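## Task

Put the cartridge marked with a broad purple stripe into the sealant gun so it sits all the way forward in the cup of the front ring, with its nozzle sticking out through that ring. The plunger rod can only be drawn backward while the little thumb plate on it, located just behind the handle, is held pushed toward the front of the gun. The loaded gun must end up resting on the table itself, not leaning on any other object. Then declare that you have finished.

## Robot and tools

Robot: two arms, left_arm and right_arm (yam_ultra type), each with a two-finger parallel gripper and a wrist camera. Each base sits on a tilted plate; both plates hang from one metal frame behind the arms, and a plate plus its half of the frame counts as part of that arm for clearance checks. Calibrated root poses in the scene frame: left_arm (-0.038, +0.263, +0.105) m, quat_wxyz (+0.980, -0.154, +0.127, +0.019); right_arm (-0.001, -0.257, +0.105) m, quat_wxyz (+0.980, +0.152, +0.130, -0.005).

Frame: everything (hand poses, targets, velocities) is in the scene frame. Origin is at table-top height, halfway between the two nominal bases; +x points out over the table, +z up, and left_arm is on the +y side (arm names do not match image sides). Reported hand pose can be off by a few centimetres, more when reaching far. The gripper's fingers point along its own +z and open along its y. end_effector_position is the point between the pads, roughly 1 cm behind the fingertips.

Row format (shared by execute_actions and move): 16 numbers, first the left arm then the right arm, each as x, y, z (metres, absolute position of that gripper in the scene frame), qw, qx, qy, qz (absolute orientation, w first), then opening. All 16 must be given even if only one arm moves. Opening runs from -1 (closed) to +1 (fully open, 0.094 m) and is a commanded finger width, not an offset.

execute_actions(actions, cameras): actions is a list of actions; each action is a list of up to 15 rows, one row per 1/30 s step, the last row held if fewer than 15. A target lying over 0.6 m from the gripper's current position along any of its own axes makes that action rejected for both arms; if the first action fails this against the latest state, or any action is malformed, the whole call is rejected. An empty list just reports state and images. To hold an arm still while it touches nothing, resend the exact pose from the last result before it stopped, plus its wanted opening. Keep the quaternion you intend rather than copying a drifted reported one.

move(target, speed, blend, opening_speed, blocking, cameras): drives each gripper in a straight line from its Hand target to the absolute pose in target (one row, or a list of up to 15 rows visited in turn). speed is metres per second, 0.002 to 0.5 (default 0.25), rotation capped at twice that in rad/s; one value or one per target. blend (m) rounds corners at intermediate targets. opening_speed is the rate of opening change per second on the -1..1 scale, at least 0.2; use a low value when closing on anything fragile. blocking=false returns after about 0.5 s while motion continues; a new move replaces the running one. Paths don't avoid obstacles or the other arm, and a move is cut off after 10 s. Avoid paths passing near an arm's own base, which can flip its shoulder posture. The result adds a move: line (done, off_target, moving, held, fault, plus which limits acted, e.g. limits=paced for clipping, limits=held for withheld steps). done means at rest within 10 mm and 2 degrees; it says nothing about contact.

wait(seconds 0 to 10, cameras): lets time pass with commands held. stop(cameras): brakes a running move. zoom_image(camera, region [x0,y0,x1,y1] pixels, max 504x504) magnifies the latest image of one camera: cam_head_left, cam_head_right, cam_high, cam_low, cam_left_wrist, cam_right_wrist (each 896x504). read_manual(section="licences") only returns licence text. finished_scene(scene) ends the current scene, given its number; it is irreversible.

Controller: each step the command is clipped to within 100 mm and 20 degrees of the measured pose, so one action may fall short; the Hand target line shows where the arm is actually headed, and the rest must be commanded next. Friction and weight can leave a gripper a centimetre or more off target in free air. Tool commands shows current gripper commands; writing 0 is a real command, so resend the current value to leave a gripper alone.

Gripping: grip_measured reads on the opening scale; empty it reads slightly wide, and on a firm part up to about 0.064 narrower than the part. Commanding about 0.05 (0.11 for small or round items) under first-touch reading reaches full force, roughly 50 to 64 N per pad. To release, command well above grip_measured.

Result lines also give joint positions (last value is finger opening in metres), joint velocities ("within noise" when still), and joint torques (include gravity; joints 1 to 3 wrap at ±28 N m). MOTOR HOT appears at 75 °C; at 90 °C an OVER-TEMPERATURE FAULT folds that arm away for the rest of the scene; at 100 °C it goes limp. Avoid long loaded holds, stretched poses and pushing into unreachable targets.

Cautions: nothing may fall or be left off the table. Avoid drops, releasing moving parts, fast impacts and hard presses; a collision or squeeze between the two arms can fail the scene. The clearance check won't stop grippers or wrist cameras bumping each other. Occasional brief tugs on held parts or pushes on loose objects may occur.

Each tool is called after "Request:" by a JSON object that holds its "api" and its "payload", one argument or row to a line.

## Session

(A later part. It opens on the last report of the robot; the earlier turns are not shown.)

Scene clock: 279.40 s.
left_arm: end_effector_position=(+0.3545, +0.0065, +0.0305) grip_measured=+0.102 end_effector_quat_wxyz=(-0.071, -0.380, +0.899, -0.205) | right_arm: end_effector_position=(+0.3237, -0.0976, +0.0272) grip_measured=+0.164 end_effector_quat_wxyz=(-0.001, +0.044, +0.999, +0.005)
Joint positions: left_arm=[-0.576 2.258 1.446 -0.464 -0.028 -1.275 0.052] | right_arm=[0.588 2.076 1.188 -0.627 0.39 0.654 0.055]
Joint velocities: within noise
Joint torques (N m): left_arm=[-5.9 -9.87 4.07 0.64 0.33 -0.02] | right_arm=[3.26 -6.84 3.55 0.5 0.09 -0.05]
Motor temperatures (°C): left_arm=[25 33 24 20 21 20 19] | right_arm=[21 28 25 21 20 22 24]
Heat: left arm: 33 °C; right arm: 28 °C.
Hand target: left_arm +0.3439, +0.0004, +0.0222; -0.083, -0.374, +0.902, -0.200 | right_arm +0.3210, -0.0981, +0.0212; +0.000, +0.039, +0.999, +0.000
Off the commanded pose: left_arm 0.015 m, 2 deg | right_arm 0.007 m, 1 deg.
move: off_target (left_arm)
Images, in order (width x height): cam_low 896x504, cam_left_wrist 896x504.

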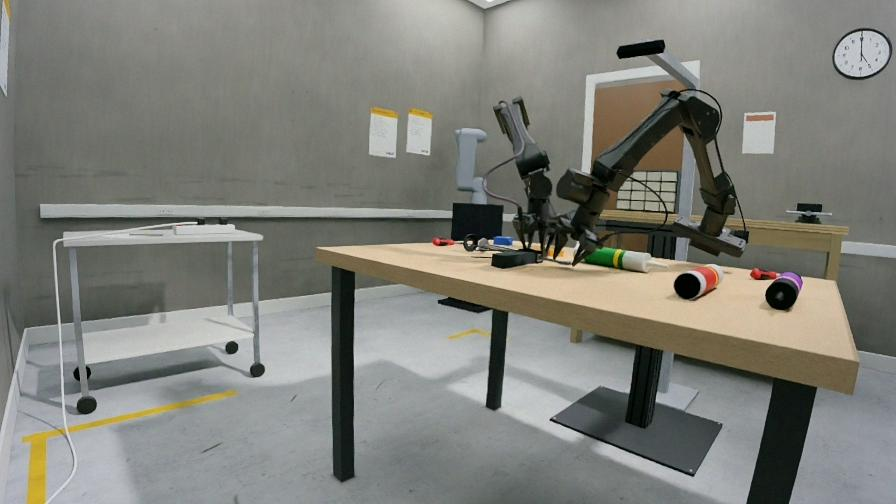

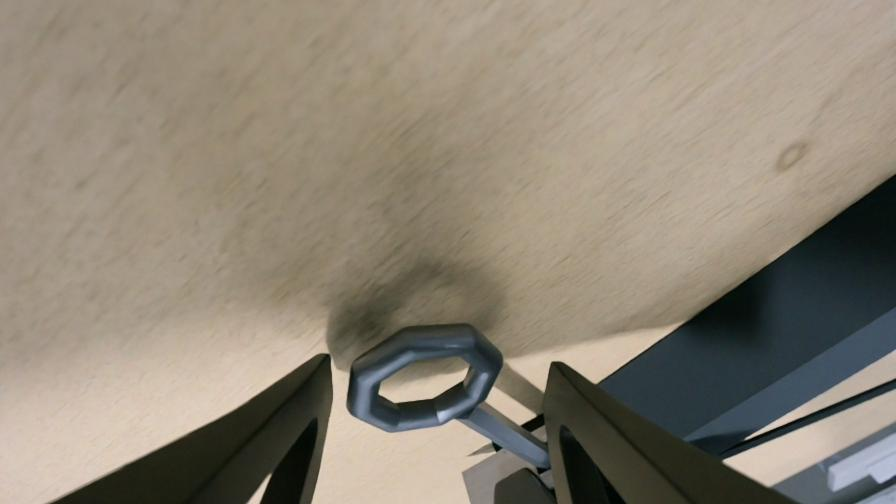

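Request:
{"api": "move", "payload": {
  "target": [
    [0.344,0.000,0.014,-0.0828,-0.3736,0.9020,-0.1999,0.1,0.321,-0.098,0.021,0,0.0393,0.9992,0,0.0],
    [0.344,0.000,0.014,-0.0828,-0.3736,0.9020,-0.1999,-0.6,0.321,-0.098,0.021,0,0.0393,0.9992,0,0.0]
  ],
  "speed": 0.12,
  "opening_speed": 0.7,
  "cameras": ["cam_left_wrist","cam_right_wrist"]
}}

Scene clock: 288.60 s.
left_arm: end_effector_position=(+0.3518, +0.0055, +0.0251) grip_measured=-0.275 end_effector_quat_wxyz=(-0.073, -0.375, +0.902, -0.202) | right_arm: end_effector_position=(+0.3237, -0.0976, +0.0272) grip_measured=+0.164 end_effector_quat_wxyz=(-0.001, +0.044, +0.999, +0.005)
Joint positions: left_arm=[-0.576 2.271 1.446 -0.46 -0.028 -1.263 0.034] | right_arm=[0.588 2.076 1.188 -0.627 0.39 0.654 0.055]
Joint velocities: within noise
Joint torques (N m): left_arm=[-5.23 -9.62 3.75 0.8 0.34 -0.07] | right_arm=[3.26 -6.86 3.58 0.49 0.09 -0.05]
Motor temperatures (°C): left_arm=[25 33 24 20 21 20 19] | right_arm=[21 28 25 21 20 22 24]
Heat: left arm: 33 °C; right arm: 28 °C.
Hand target: left_arm +0.3437, +0.0004, +0.0143; -0.083, -0.374, +0.902, -0.200 | right_arm +0.3210, -0.0981, +0.0212; +0.000, +0.039, +0.999, +0.000
Off the commanded pose: left_arm 0.015 m, 1 deg | right_arm 0.007 m, 1 deg.
move: off_target (left_arm); target 2's new opening was sent with left_arm's hand 0.018 m and 2 deg from that target
Images, in order (width x height): cam_left_wrist 896x504, cam_right_wrist 896x504.

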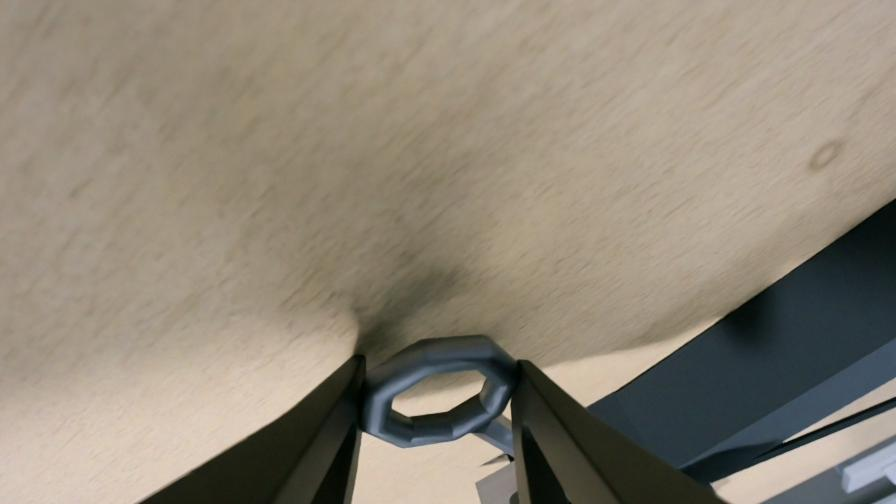

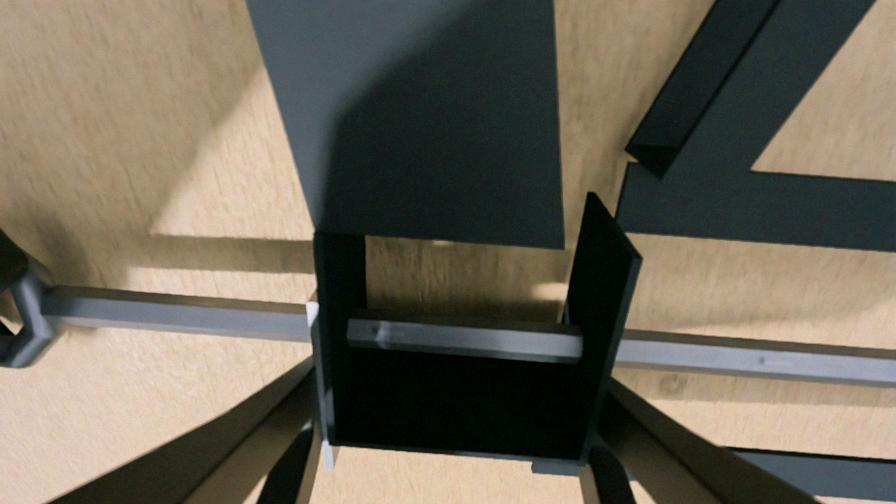

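Request:
{"api": "move", "payload": {
  "target": [
    [0.347,0.060,0.014,-0.0828,-0.3736,0.9020,-0.1999,-0.6,0.321,-0.104,0.021,0,0.0393,0.9992,0,0.0],
    [0.352,0.130,0.014,-0.0828,-0.3736,0.9020,-0.1999,-0.6,0.321,-0.104,0.021,0,0.0393,0.9992,0,0.0]
  ],
  "speed": 0.08,
  "blend": 0.01,
  "cameras": ["cam_left_wrist","cam_right_wrist","cam_high"]
}}

Scene clock: 297.63 s.
left_arm: end_effector_position=(+0.3631, +0.1143, +0.0205) grip_measured=-0.598 end_effector_quat_wxyz=(-0.079, -0.372, +0.896, -0.229) | right_arm: end_effector_position=(+0.3253, -0.0970, +0.0268) grip_measured=+0.164 end_effector_quat_wxyz=(+0.002, +0.044, +0.999, +0.008)
Joint positions: left_arm=[-0.306 2.083 1.265 -0.448 0.102 -1.004 0.019] | right_arm=[0.587 2.075 1.185 -0.615 0.39 0.648 0.055]
Joint velocities: within noise
Joint torques (N m): left_arm=[-2.8 -12.04 2.51 0.18 -0.1 0.14] | right_arm=[2.41 -7.9 2.37 0.45 0.09 -0.12]
Motor temperatures (°C): left_arm=[24 32 24 20 21 20 20] | right_arm=[21 28 25 21 20 22 25]
Heat: left arm: 32 °C; right arm: 28 °C.
Hand target: left_arm +0.3521, +0.1295, +0.0142; -0.083, -0.373, +0.902, -0.200 | right_arm +0.3209, -0.1040, +0.0211; +0.000, +0.039, +0.999, +0.000
Off the commanded pose: left_arm 0.020 m, 3 deg | right_arm 0.010 m, 1 deg.
move: off_target (left_arm)
Images, in order (width x height): cam_high 896x504, cam_left_wrist 896x504, cam_right_wrist 896x504.

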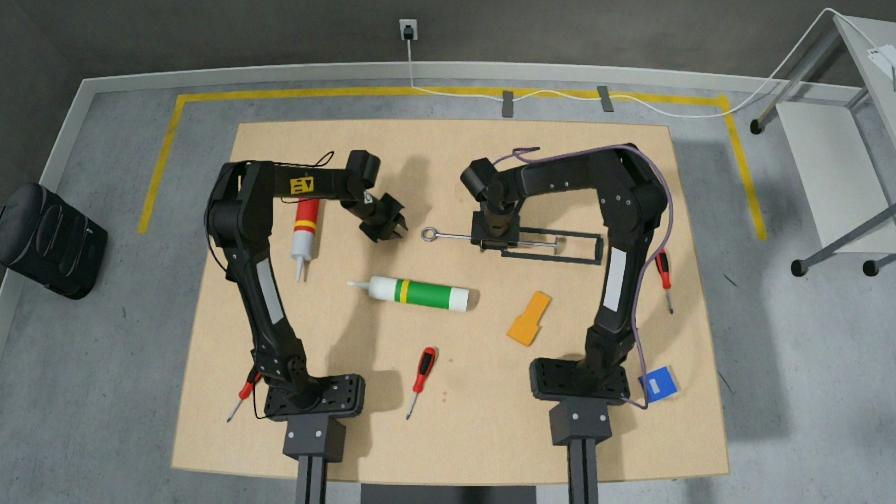

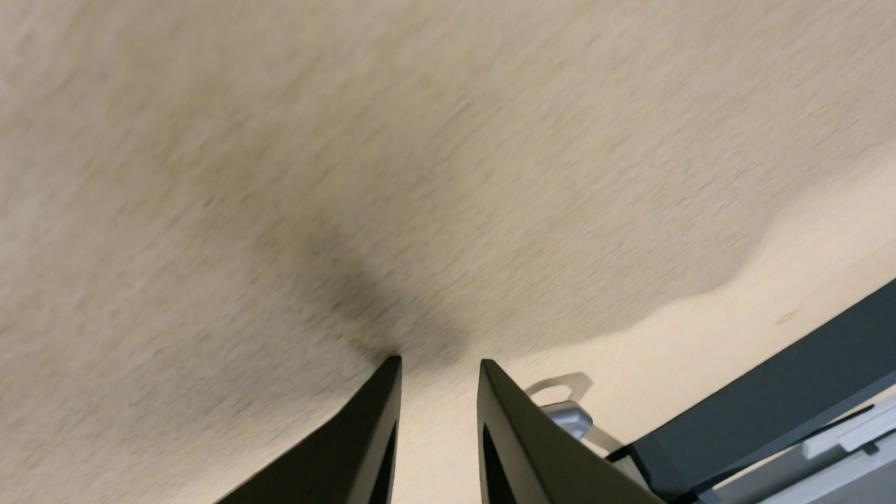

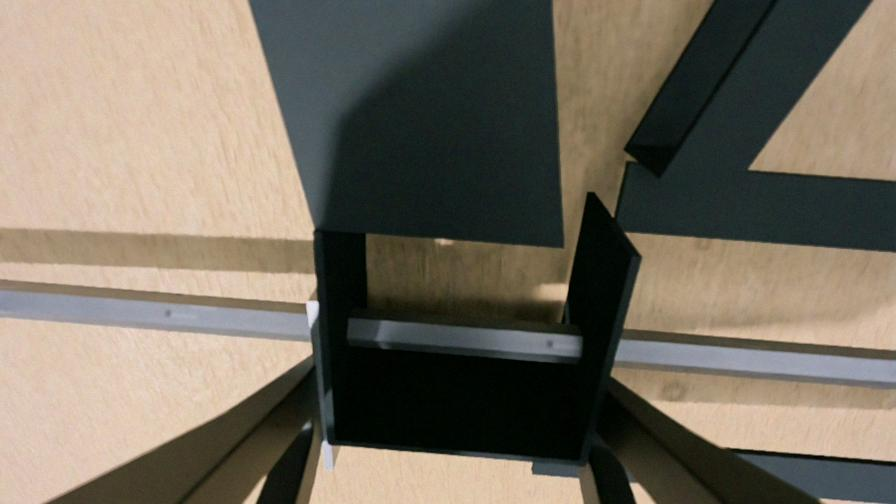

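Request:
{"api": "move", "payload": {
  "target": [
    [0.352,0.120,0.10,-0.0828,-0.3736,0.9020,-0.1999,-0.2,0.321,-0.104,0.021,0,0.0393,0.9992,0,0.0],
    [0.345,0.030,0.09,0,-0.6293,0.7771,0,-0.2,0.321,-0.104,0.021,0,0.0393,0.9992,0,0.0]
  ],
  "speed": 0.2,
  "cameras": ["cam_left_wrist","cam_right_wrist","cam_high"]
}}

Scene clock: 311.70 s.
left_arm: end_effector_position=(+0.3556, +0.0416, +0.0953) grip_measured=-0.202 end_effector_quat_wxyz=(-0.017, -0.590, +0.805, -0.064) | right_arm: end_effector_position=(+0.3253, -0.0970, +0.0268) grip_measured=+0.164 end_effector_quat_wxyz=(+0.002, +0.044, +0.999, +0.008)
Joint positions: left_arm=[-0.687 2.204 1.661 -0.899 -0.331 -1.869 0.037] | right_arm=[0.587 2.075 1.185 -0.615 0.39 0.648 0.055]
Joint velocities: within noise
Joint torques (N m): left_arm=[-4.89 -11.9 4.75 0.36 0.04 0.05] | right_arm=[2.4 -7.91 2.39 0.45 0.09 -0.12]
Motor temperatures (°C): left_arm=[24 34 24 20 21 20 19] | right_arm=[21 28 25 21 20 22 25]
Heat: left arm: 34 °C; right arm: 28 °C.
Hand target: left_arm +0.3543, +0.0439, +0.0949; -0.017, -0.589, +0.806, -0.060 | right_arm +0.3209, -0.1040, +0.0211; +0.000, +0.039, +0.999, +0.000
Off the commanded pose: left_arm 0.017 m, 9 deg | right_arm 0.010 m, 1 deg.
move: held (left_arm; a check stopped the path); path passed 1 of 2 targets; limits=held
pose unreachable (left arm): on one or more control steps of this call, first in action 0 (counted from 0), this arm could not follow its commanded pose, so it was not sent that pose on those steps. It may still have moved: this result reports where it is.
cause: moving toward the commanded pose would bring a part of the arm too close to another arm (this arm's wrist (the part past joint 4) and the right arm's wrist (the part past joint 4)).
Images, in order (width x height): cam_high 896x504, cam_left_wrist 896x504, cam_right_wrist 896x504.

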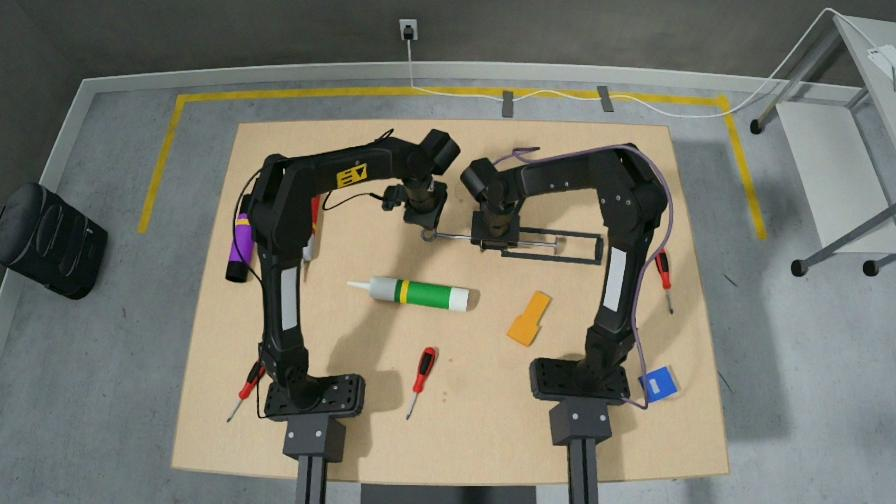

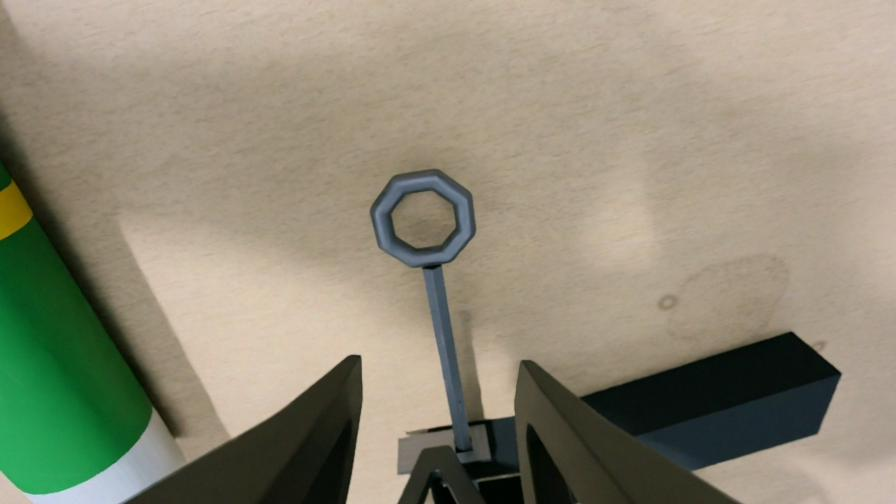

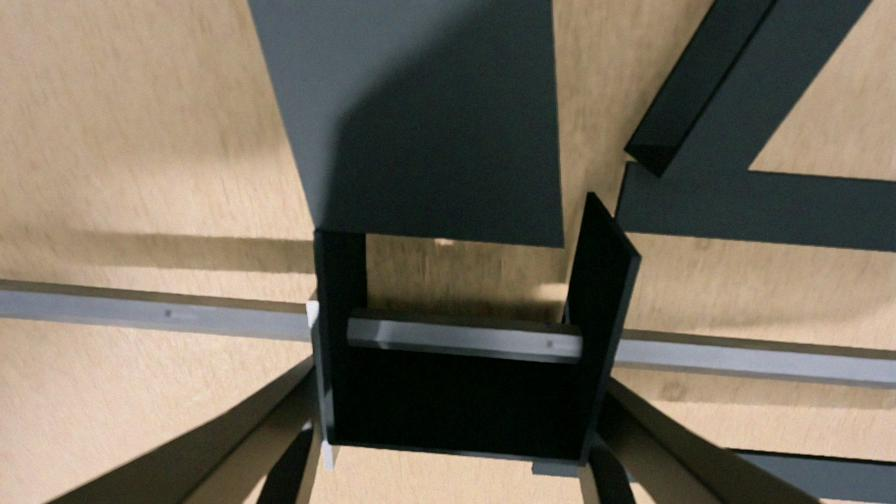

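Request:
{"api": "move", "payload": {
  "target": [
    [0.345,0.060,0.09,-0.1116,-0.6330,0.7544,-0.1330,-0.2,0.321,-0.104,0.021,0,0.0393,0.9992,0,0.0],
    [0.344,0.013,0.06,-0.1116,-0.6330,0.7544,-0.1330,-0.2,0.321,-0.104,0.021,0,0.0393,0.9992,0,0.0]
  ],
  "speed": 0.2,
  "cameras": ["cam_left_wrist"]
}}

Scene clock: 334.47 s.
left_arm: end_effector_position=(+0.3443, +0.0226, +0.0594) grip_measured=-0.202 end_effector_quat_wxyz=(-0.108, -0.635, +0.754, -0.130) | right_arm: end_effector_position=(+0.3253, -0.0970, +0.0268) grip_measured=+0.164 end_effector_quat_wxyz=(+0.002, +0.044, +0.999, +0.008)
Joint positions: left_arm=[-0.616 2.191 1.481 -0.637 -0.111 -1.921 0.037] | right_arm=[0.587 2.075 1.185 -0.615 0.39 0.648 0.055]
Joint velocities: within noise
Joint torques (N m): left_arm=[-6.2 -10 6.3 0.52 0.26 -0.12] | right_arm=[2.41 -7.9 2.37 0.45 0.09 -0.12]
Motor temperatures (°C): left_arm=[24 34 24 20 20 20 19] | right_arm=[21 28 25 21 20 22 25]
Heat: left arm: 34 °C; right arm: 28 °C.
Hand target: left_arm +0.3439, +0.0131, +0.0601; -0.112, -0.633, +0.754, -0.133 | right_arm +0.3209, -0.1040, +0.0211; +0.000, +0.039, +0.999, +0.000
Off the commanded pose: left_arm 0.010 m, 1 deg | right_arm 0.010 m, 1 deg.
move: done
Images, in order (width x height): cam_left_wrist 896x504.

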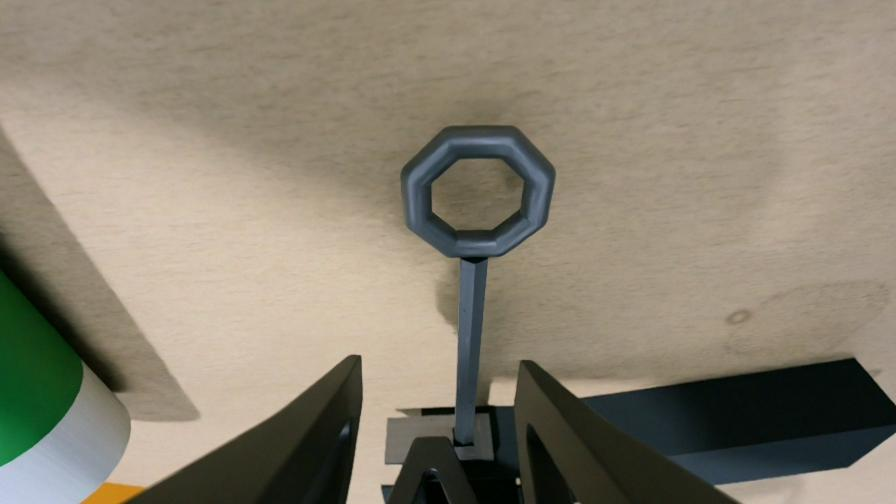

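Request:
{"api": "move", "payload": {
  "target": [
    [0.350,0.014,0.040,-0.1116,-0.6330,0.7544,-0.1330,-0.2,0.321,-0.104,0.021,0,0.0393,0.9992,0,0.0],
    [0.350,0.014,0.016,-0.1116,-0.6330,0.7544,-0.1330,-0.2,0.321,-0.104,0.021,0,0.0393,0.9992,0,0.0]
  ],
  "speed": 0.12,
  "cameras": ["cam_left_wrist"]
}}

Scene clock: 341.63 s.
left_arm: end_effector_position=(+0.3536, +0.0149, +0.0257) grip_measured=-0.202 end_effector_quat_wxyz=(-0.104, -0.637, +0.751, -0.140) | right_arm: end_effector_position=(+0.3253, -0.0970, +0.0268) grip_measured=+0.164 end_effector_quat_wxyz=(+0.002, +0.044, +0.999, +0.008)
Joint positions: left_arm=[-0.588 2.278 1.484 -0.528 -0.104 -1.896 0.037] | right_arm=[0.587 2.075 1.185 -0.615 0.39 0.648 0.055]
Joint velocities: within noise
Joint torques (N m): left_arm=[-4.44 -9.87 4.94 0.56 0.3 0.12] | right_arm=[2.43 -7.91 2.37 0.45 0.09 -0.12]
Motor temperatures (°C): left_arm=[24 34 25 20 21 20 19] | right_arm=[21 28 25 21 20 22 25]
Heat: left arm: 34 °C; right arm: 28 °C.
Hand target: left_arm +0.3497, +0.0141, +0.0162; -0.112, -0.633, +0.754, -0.133 | right_arm +0.3209, -0.1040, +0.0211; +0.000, +0.039, +0.999, +0.000
Off the commanded pose: left_arm 0.010 m, 1 deg | right_arm 0.010 m, 1 deg.
move: done
Images, in order (width x height): cam_left_wrist 896x504.

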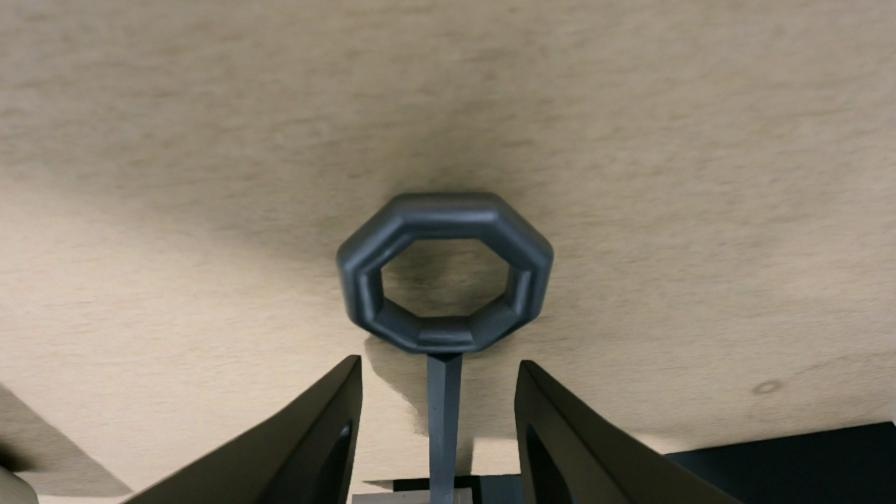

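Good alignment. Close and pull.

Request:
{"api": "move", "payload": {
  "target": [
    [0.350,0.014,0.016,-0.1116,-0.6330,0.7544,-0.1330,-1.0,0.321,-0.104,0.021,0,0.0393,0.9992,0,0.0],
    [0.354,0.090,0.016,-0.1116,-0.6330,0.7544,-0.1330,-1.0,0.321,-0.108,0.021,0,0.0393,0.9992,0,0.0],
    [0.359,0.160,0.016,-0.1116,-0.6330,0.7544,-0.1330,-1.0,0.321,-0.108,0.021,0,0.0393,0.9992,0,0.0]
  ],
  "speed": [0.06,0.08,0.08],
  "blend": [0,0.01,0],
  "cameras": ["cam_left_wrist","cam_right_wrist","cam_high"]
}}

Scene clock: 350.23 s.
left_arm: end_effector_position=(+0.3656, +0.1146, +0.0233) grip_measured=-0.891 end_effector_quat_wxyz=(-0.152, -0.626, +0.741, -0.192) | right_arm: end_effector_position=(+0.3274, -0.0982, +0.0294) grip_measured=+0.164 end_effector_quat_wxyz=(+0.008, +0.042, +0.999, +0.008)
Joint positions: left_arm=[-0.302 2.091 1.296 -0.484 0.112 -1.619 0.005] | right_arm=[0.586 2.063 1.18 -0.61 0.395 0.639 0.055]
Joint velocities: within noise
Joint torques (N m): left_arm=[-0.38 -14.46 2.86 -0.18 -0.9 0.53] | right_arm=[1.81 -7.79 1.89 0.46 0.02 -0.13]
Motor temperatures (°C): left_arm=[24 33 25 20 21 20 19] | right_arm=[21 28 25 21 20 22 25]
Heat: left arm: 33 °C; right arm: 28 °C.
Hand target: left_arm +0.3586, +0.1576, +0.0165; -0.115, -0.632, +0.754, -0.135 | right_arm +0.3209, -0.1078, +0.0213; +0.000, +0.039, +0.999, +0.000
Off the commanded pose: left_arm 0.047 m, 8 deg | right_arm 0.014 m, 1 deg.
move: off_target (left_arm, right_arm)
Images, in order (width x height): cam_high 896x504, cam_left_wrist 896x504, cam_right_wrist 896x504.

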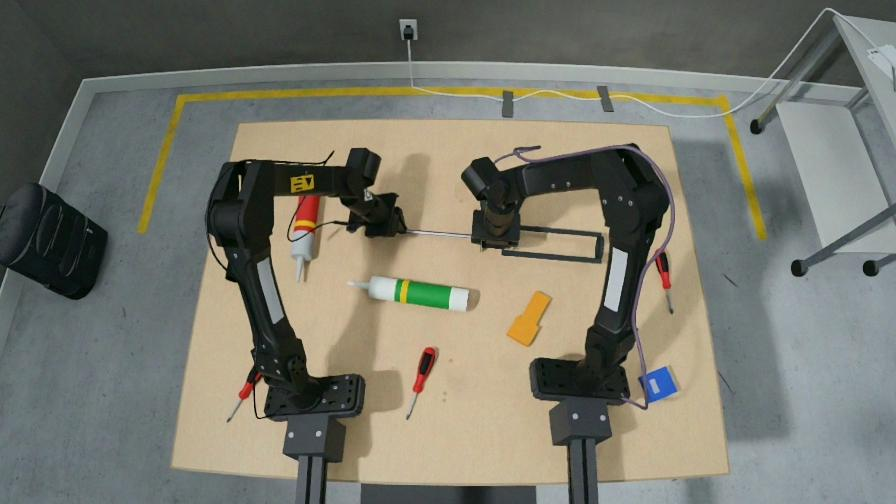

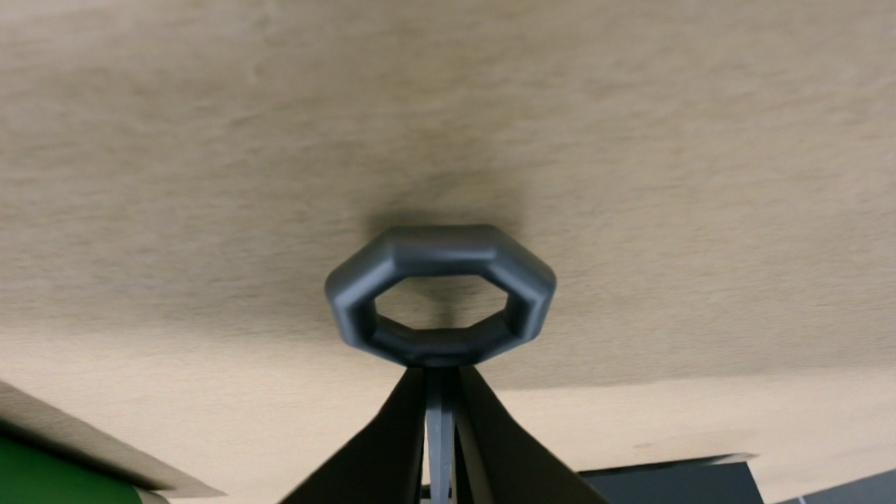

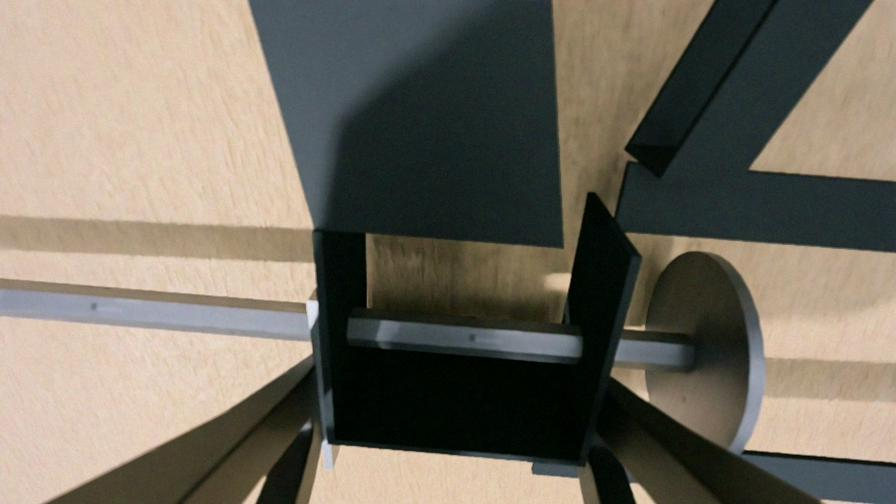

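Request:
{"api": "move", "payload": {
  "target": [
    [0.3600,0.118,0.016,-0.1116,-0.6330,0.7544,-0.1330,-1.0,0.321,-0.104,0.021,0,0.0393,0.9992,0,0.0],
    [0.3600,0.118,0.016,-0.1116,-0.6330,0.7544,-0.1330,0.0,0.321,-0.104,0.021,0,0.0393,0.9992,0,0.0],
    [0.3600,0.118,0.10,-0.1116,-0.6330,0.7544,-0.1330,0.0,0.321,-0.101,0.021,0,0.0393,0.9992,0,0.4],
    [0.330,0.20,0.18,0,-0.3827,0.9239,0,0.0,0.321,-0.101,0.075,0,0.0393,0.9992,0,1.0]
  ],
  "speed": 0.15,
  "cameras": ["cam_left_wrist","cam_right_wrist"]
}}

Scene clock: 372.93 s.
left_arm: end_effector_position=(+0.3251, +0.1998, +0.1651) grip_measured=-0.002 end_effector_quat_wxyz=(-0.018, -0.391, +0.920, +0.008) | right_arm: end_effector_position=(+0.3102, -0.1056, +0.0590) grip_measured=+0.998 end_effector_quat_wxyz=(-0.020, +0.035, +0.999, -0.010)
Joint positions: left_arm=[-0.495 1.807 1.509 -1.221 -0.376 -1.256 0.047] | right_arm=[0.627 2.003 1.211 -0.79 0.392 0.697 0.094]
Joint velocities: within noise
Joint torques (N m): left_arm=[-5.34 -11.21 6.72 0.03 -0.14 0.12] | right_arm=[4.34 -9.81 7.69 -0.02 0.09 0.1]
Motor temperatures (°C): left_arm=[24 38 24 20 21 20 20] | right_arm=[21 29 25 21 20 22 25]
Heat: left arm: 38 °C; right arm: 29 °C.
Hand target: left_arm +0.3297, +0.2001, +0.1798; +0.000, -0.383, +0.924, +0.000 | right_arm +0.3206, -0.1011, +0.0748; +0.000, +0.039, +0.999, +0.000
Off the commanded pose: left_arm 0.016 m, 2 deg | right_arm 0.020 m, 3 deg.
move: off_target (left_arm, right_arm); target 2's new opening was sent with left_arm's hand 0.012 m and 5 deg from that target; target 3's new opening was sent with right_arm's hand 0.011 m and 1 deg from that target; target 4's new opening was sent with right_arm's hand 0.020 m and 3 deg from that target
Images, in order (width x height): cam_left_wrist 896x504, cam_right_wrist 896x504.

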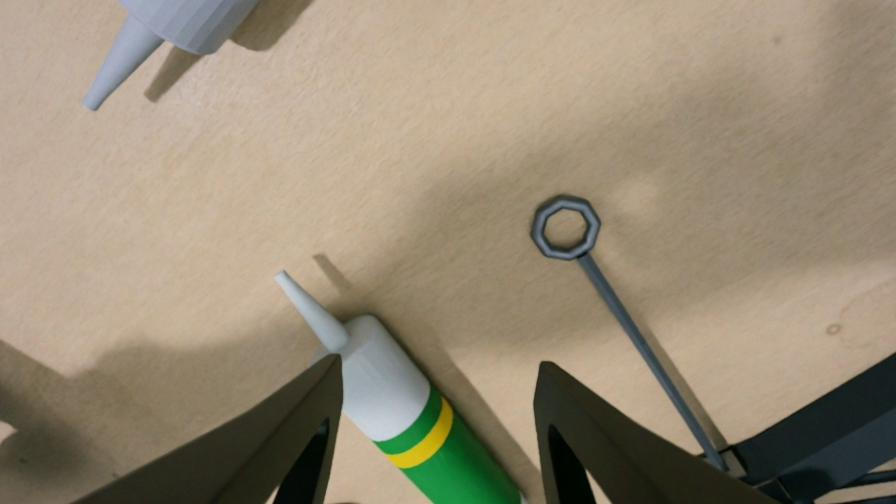

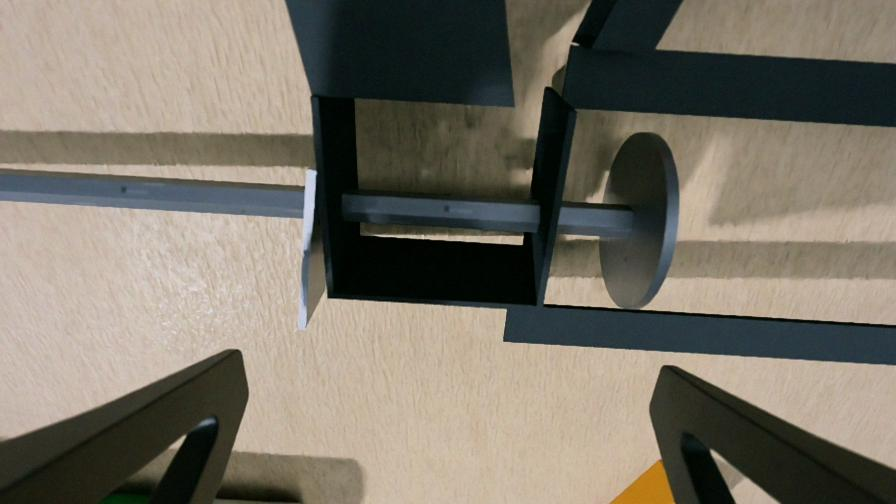

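Request:
{"api": "move", "payload": {
  "target": [
    [0.330,0.20,0.18,0,-0.3827,0.9239,0,0.0,0.324,-0.112,0.056,0,0.0393,0.9992,0,1.0]
  ],
  "speed": 0.1,
  "cameras": ["cam_right_wrist"]
}}

Scene clock: 393.57 s.
left_arm: end_effector_position=(+0.3250, +0.2000, +0.1651) grip_measured=-0.002 end_effector_quat_wxyz=(-0.018, -0.390, +0.920, +0.008) | right_arm: end_effector_position=(+0.3235, -0.1100, +0.0540) grip_measured=+0.998 end_effector_quat_wxyz=(-0.008, +0.041, +0.999, -0.001)
Joint positions: left_arm=[-0.495 1.807 1.509 -1.221 -0.377 -1.256 0.047] | right_arm=[0.592 2.003 1.211 -0.743 0.392 0.658 0.094]
Joint velocities: within noise
Joint torques (N m): left_arm=[-5.34 -11.19 6.74 0.05 -0.14 0.11] | right_arm=[3.18 -8.95 3.45 0.43 0.07 -0.02]
Motor temperatures (°C): left_arm=[24 34 26 20 21 20 20] | right_arm=[22 32 25 21 20 22 24]
Heat: left arm: 34 °C; right arm: 32 °C.
Hand target: left_arm +0.3297, +0.2001, +0.1798; +0.000, -0.383, +0.924, +0.000 | right_arm +0.3240, -0.1120, +0.0560; +0.000, +0.039, +0.999, +0.000
Off the commanded pose: left_arm 0.016 m, 2 deg | right_arm 0.003 m, 1 deg.
move: off_target (left_arm)
Images, in order (width x height): cam_right_wrist 896x504.

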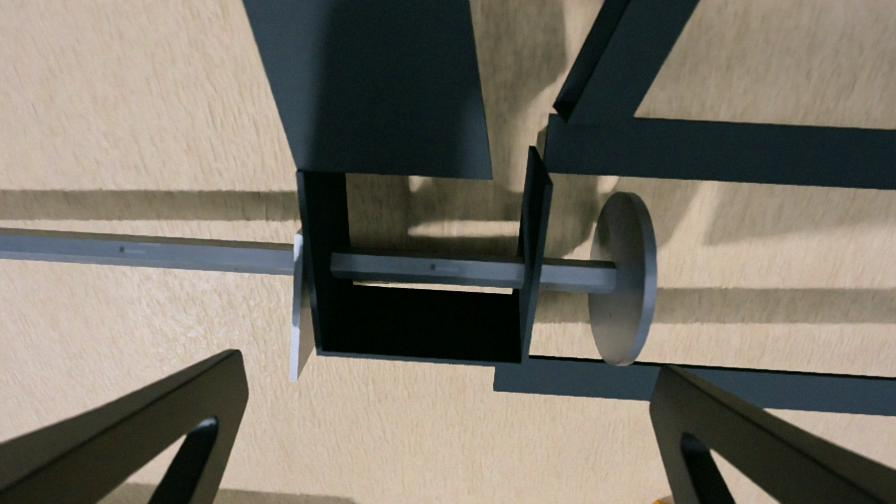

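Request:
{"api": "move", "payload": {
  "target": [
    [0.330,0.20,0.18,0,-0.3827,0.9239,0,0.0,0.3225,-0.1113,0.038,0,0.0393,0.9992,0,1.0],
    [0.330,0.20,0.18,0,-0.3827,0.9239,0,0.0,0.3215,-0.1113,0.021,0,0.0393,0.9992,0,1.0]
  ],
  "speed": 0.06,
  "cameras": ["cam_right_wrist"]
}}

Scene clock: 411.60 s.
left_arm: end_effector_position=(+0.3250, +0.2000, +0.1651) grip_measured=-0.002 end_effector_quat_wxyz=(-0.018, -0.390, +0.921, +0.008) | right_arm: end_effector_position=(+0.3261, -0.1102, +0.0277) grip_measured=+0.998 end_effector_quat_wxyz=(+0.003, +0.045, +0.999, +0.006)
Joint positions: left_arm=[-0.495 1.807 1.509 -1.221 -0.377 -1.255 0.047] | right_arm=[0.559 2.042 1.155 -0.607 0.392 0.621 0.094]
Joint velocities: within noise
Joint torques (N m): left_arm=[-5.35 -11.21 6.75 0.04 -0.14 0.11] | right_arm=[3.1 -6.61 3.45 0.43 0.05 -0.07]
Motor temperatures (°C): left_arm=[24 33 26 20 21 20 19] | right_arm=[22 32 25 21 20 22 24]
Heat: left arm: 33 °C; right arm: 32 °C.
Hand target: left_arm +0.3297, +0.2001, +0.1798; +0.000, -0.383, +0.924, +0.000 | right_arm +0.3214, -0.1114, +0.0212; +0.000, +0.039, +0.999, +0.000
Off the commanded pose: left_arm 0.016 m, 2 deg | right_arm 0.008 m, 1 deg.
move: off_target (left_arm)
Images, in order (width x height): cam_right_wrist 896x504.

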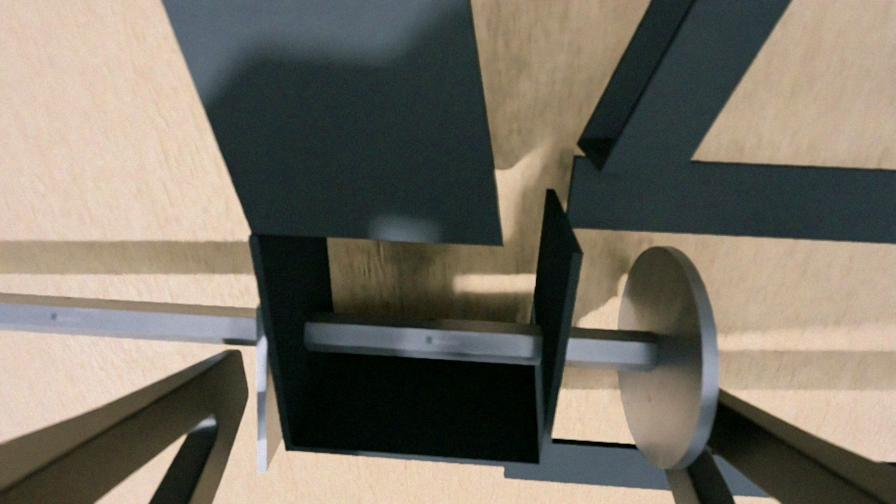

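Request:
{"api": "move", "payload": {
  "target": [
    [0.330,0.20,0.18,0,-0.3827,0.9239,0,0.0,0.3215,-0.1040,0.021,0,0.0393,0.9992,0,0.1]
  ],
  "speed": 0.02,
  "opening_speed": 0.4,
  "cameras": ["cam_right_wrist"]
}}

Scene clock: 417.90 s.
left_arm: end_effector_position=(+0.3250, +0.2000, +0.1651) grip_measured=-0.002 end_effector_quat_wxyz=(-0.018, -0.390, +0.921, +0.008) | right_arm: end_effector_position=(+0.3241, -0.1116, +0.0247) grip_measured=+0.175 end_effector_quat_wxyz=(+0.001, +0.044, +0.999, -0.002)
Joint positions: left_arm=[-0.495 1.807 1.509 -1.221 -0.377 -1.255 0.047] | right_arm=[0.56 2.053 1.155 -0.61 0.403 0.624 0.055]
Joint velocities: within noise
Joint torques (N m): left_arm=[-5.33 -11.21 6.74 0.05 -0.14 0.11] | right_arm=[4.26 -6.06 5.11 0.37 -0.04 0.09]
Motor temperatures (°C): left_arm=[24 33 26 20 21 20 19] | right_arm=[22 31 25 21 20 22 24]
Heat: left arm: 33 °C; right arm: 31 °C.
Hand target: left_arm +0.3297, +0.2001, +0.1798; +0.000, -0.383, +0.924, +0.000 | right_arm +0.3214, -0.1042, +0.0211; +0.000, +0.039, +0.999, +0.000
Off the commanded pose: left_arm 0.016 m, 2 deg | right_arm 0.009 m, 1 deg.
move: off_target (left_arm)
Images, in order (width x height): cam_right_wrist 896x504.

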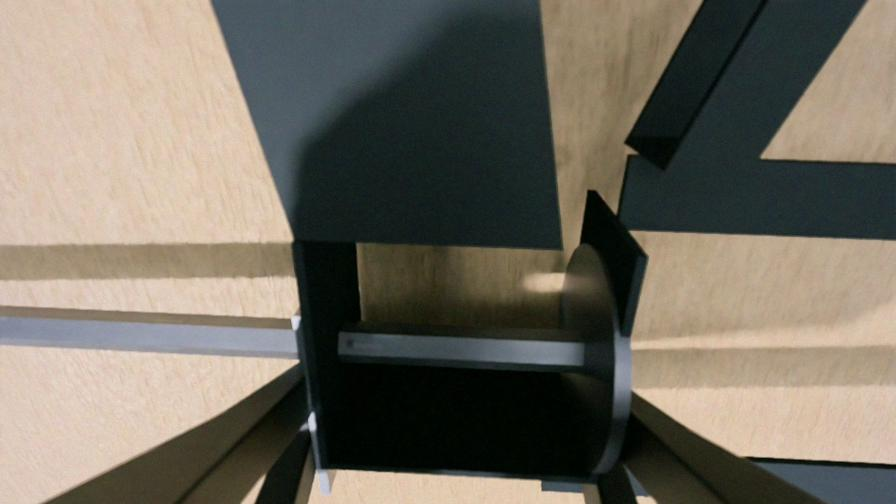

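Request:
{"api": "move", "payload": {
  "target": [
    [0.330,0.25,0.20,0,-0.3827,0.9239,0,0.3,0.3215,-0.1080,0.021,0,0.0393,0.9992,0,0.5],
    [0.330,0.33,0.22,0,-0.1,0.995,0,0.3,0.3215,-0.1080,0.09,0,0.0393,0.9992,0,0.5],
    [0.330,0.40,0.22,0,0.0,1.0,0,0.3,0.27,-0.20,0.20,0,0.0393,0.9992,0,0.0]
  ],
  "speed": 0.25,
  "cameras": ["cam_left_wrist","cam_right_wrist","cam_high"]
}}

Scene clock: 434.00 s.
left_arm: end_effector_position=(+0.3278, +0.3957, +0.2078) grip_measured=+0.298 end_effector_quat_wxyz=(-0.017, +0.003, +1.000, +0.003) | right_arm: end_effector_position=(+0.2738, -0.1997, +0.1968) grip_measured=+0.002 end_effector_quat_wxyz=(+0.000, +0.043, +0.999, +0.001)
Joint positions: left_arm=[0.042 1.607 1.671 -1.385 -0.301 0.119 0.061] | right_arm=[0.639 1.471 1.191 -1.26 0.4 0.708 0.047]
Joint velocities: within noise
Joint torques (N m): left_arm=[-1.57 -11.23 7.21 0.1 0.13 0.12] | right_arm=[2.88 -5.07 5.83 0.08 0 0.1]
Motor temperatures (°C): left_arm=[24 33 26 20 21 20 19] | right_arm=[22 30 25 21 20 22 25]
Heat: left arm: 33 °C; right arm: 30 °C.
Hand target: left_arm +0.3297, +0.3999, +0.2199; +0.000, +0.000, +1.000, +0.000 | right_arm +0.2700, -0.2001, +0.1998; +0.000, +0.039, +0.999, +0.000
Off the commanded pose: left_arm 0.013 m, 2 deg | right_arm 0.005 m, 0 deg.
move: off_target (left_arm)
Images, in order (width x height): cam_high 896x504, cam_left_wrist 896x504, cam_right_wrist 896x504.

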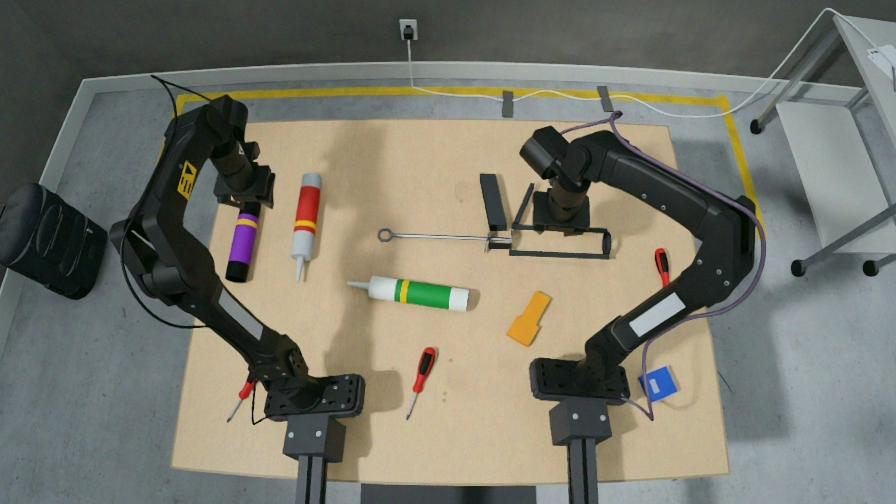

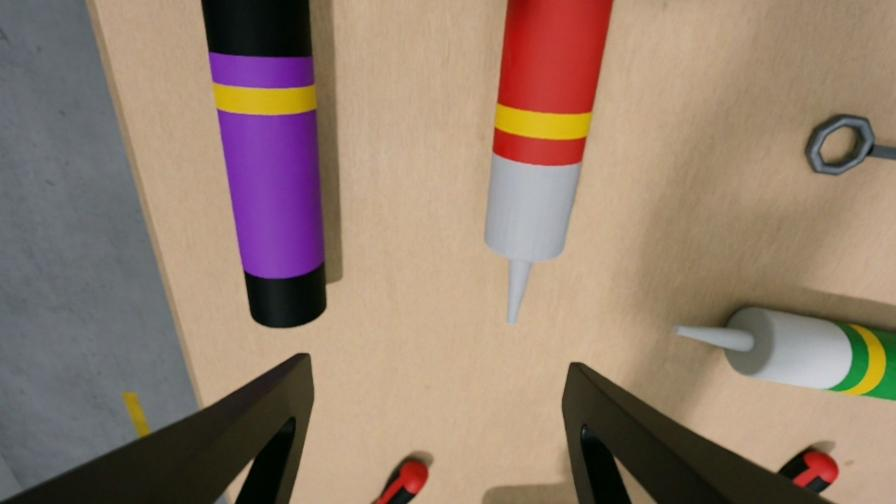

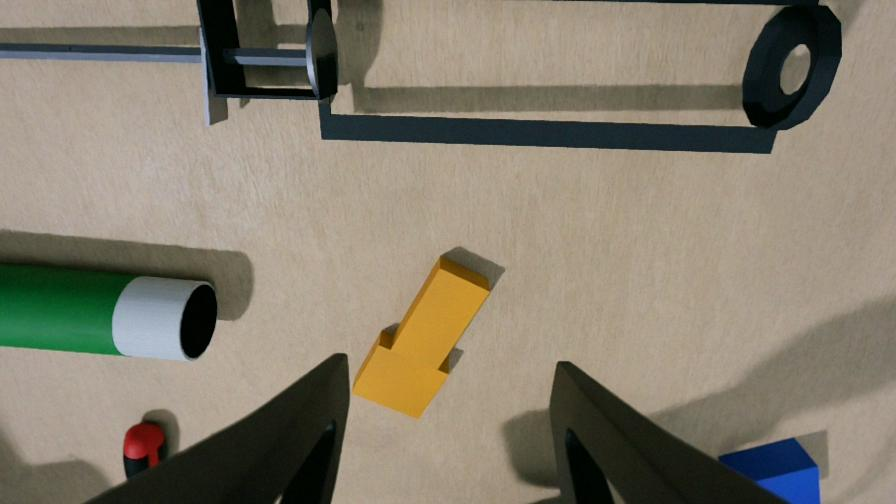

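Request:
{"api": "move", "payload": {
  "target": [
    [0.340,0.492,0.12,0,0.0,1.0,0,0.5,0.27,-0.20,0.20,0,0.0393,0.9992,0,0.0]
  ],
  "speed": 0.25,
  "cameras": ["cam_left_wrist"]
}}

Scene clock: 460.60 s.
left_arm: end_effector_position=(+0.3394, +0.4954, +0.1284) grip_measured=+0.498 end_effector_quat_wxyz=(+0.003, -0.007, +1.000, +0.009) | right_arm: end_effector_position=(+0.2738, -0.1997, +0.1968) grip_measured=+0.002 end_effector_quat_wxyz=(+0.000, +0.043, +0.999, +0.001)
Joint positions: left_arm=[0.39 1.729 1.623 -1.088 -0.192 0.451 0.07] | right_arm=[0.639 1.471 1.191 -1.26 0.4 0.708 0.047]
Joint velocities: within noise
Joint torques (N m): left_arm=[-1.5 -10 4.83 0.35 0.16 0.11] | right_arm=[2.89 -5.07 5.82 0.09 0.01 0.09]
Motor temperatures (°C): left_arm=[23 37 27 20 21 20 19] | right_arm=[22 30 26 21 20 22 24]
Heat: left arm: 37 °C; right arm: 30 °C.
Hand target: left_arm +0.3398, +0.4920, +0.1202; +0.000, +0.000, +1.000, +0.000 | right_arm +0.2700, -0.2000, +0.1998; +0.000, +0.039, +0.999, +0.000
Off the commanded pose: left_arm 0.009 m, 1 deg | right_arm 0.005 m, 0 deg.
move: done
Images, in order (width x height): cam_left_wrist 896x504.

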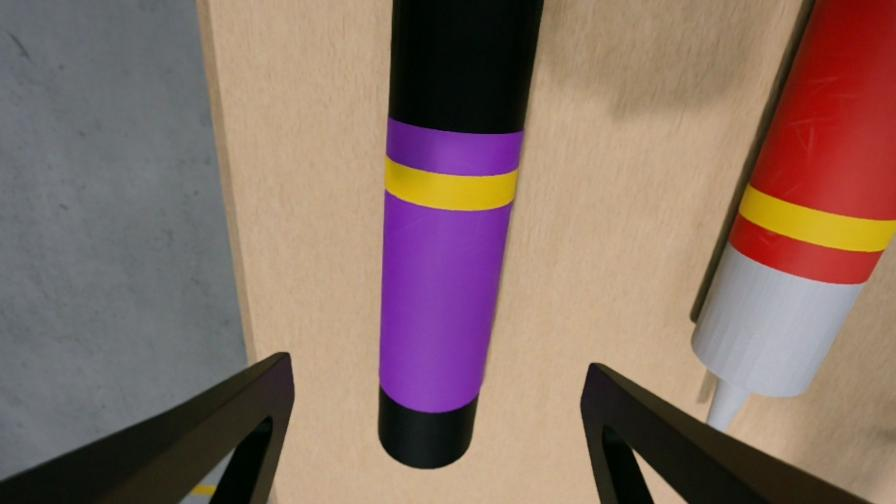

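Request:
{"api": "move", "payload": {
  "target": [
    [0.340,0.496,0.06,0,0.0,1.0,0,0.4,0.27,-0.20,0.20,0,0.0393,0.9992,0,0.0],
    [0.340,0.496,0.030,0,0.0,1.0,0,0.3,0.27,-0.20,0.20,0,0.0393,0.9992,0,0.0]
  ],
  "speed": 0.15,
  "cameras": ["cam_left_wrist"]
}}

Scene clock: 471.93 s.
left_arm: end_effector_position=(+0.3446, +0.4998, +0.0417) grip_measured=+0.302 end_effector_quat_wxyz=(+0.008, -0.004, +1.000, +0.011) | right_arm: end_effector_position=(+0.2738, -0.1997, +0.1968) grip_measured=+0.002 end_effector_quat_wxyz=(+0.000, +0.043, +0.999, +0.001)
Joint positions: left_arm=[0.436 1.862 1.476 -0.789 -0.173 0.501 0.061] | right_arm=[0.639 1.471 1.191 -1.26 0.4 0.708 0.047]
Joint velocities: within noise
Joint torques (N m): left_arm=[-1.07 -10.14 4 0.37 0.16 0.11] | right_arm=[2.88 -5.07 5.82 0.09 0.01 0.1]
Motor temperatures (°C): left_arm=[23 35 26 20 21 20 19] | right_arm=[22 30 26 21 20 22 24]
Heat: left arm: 35 °C; right arm: 30 °C.
Hand target: left_arm +0.3399, +0.4959, +0.0303; +0.000, +0.000, +1.000, +0.000 | right_arm +0.2700, -0.2000, +0.1998; +0.000, +0.039, +0.999, +0.000
Off the commanded pose: left_arm 0.013 m, 2 deg | right_arm 0.005 m, 0 deg.
move: off_target (left_arm); target 2's new opening was sent with left_arm's hand 0.013 m and 2 deg from that target
Images, in order (width x height): cam_left_wrist 896x504.

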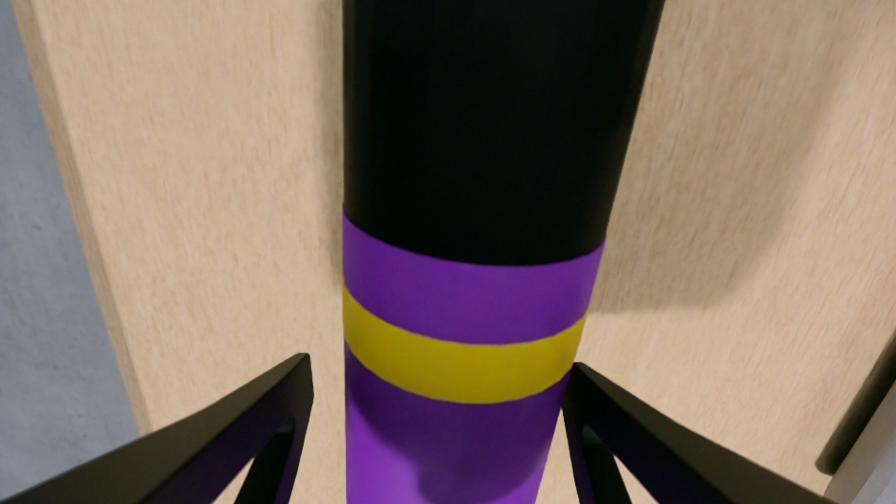

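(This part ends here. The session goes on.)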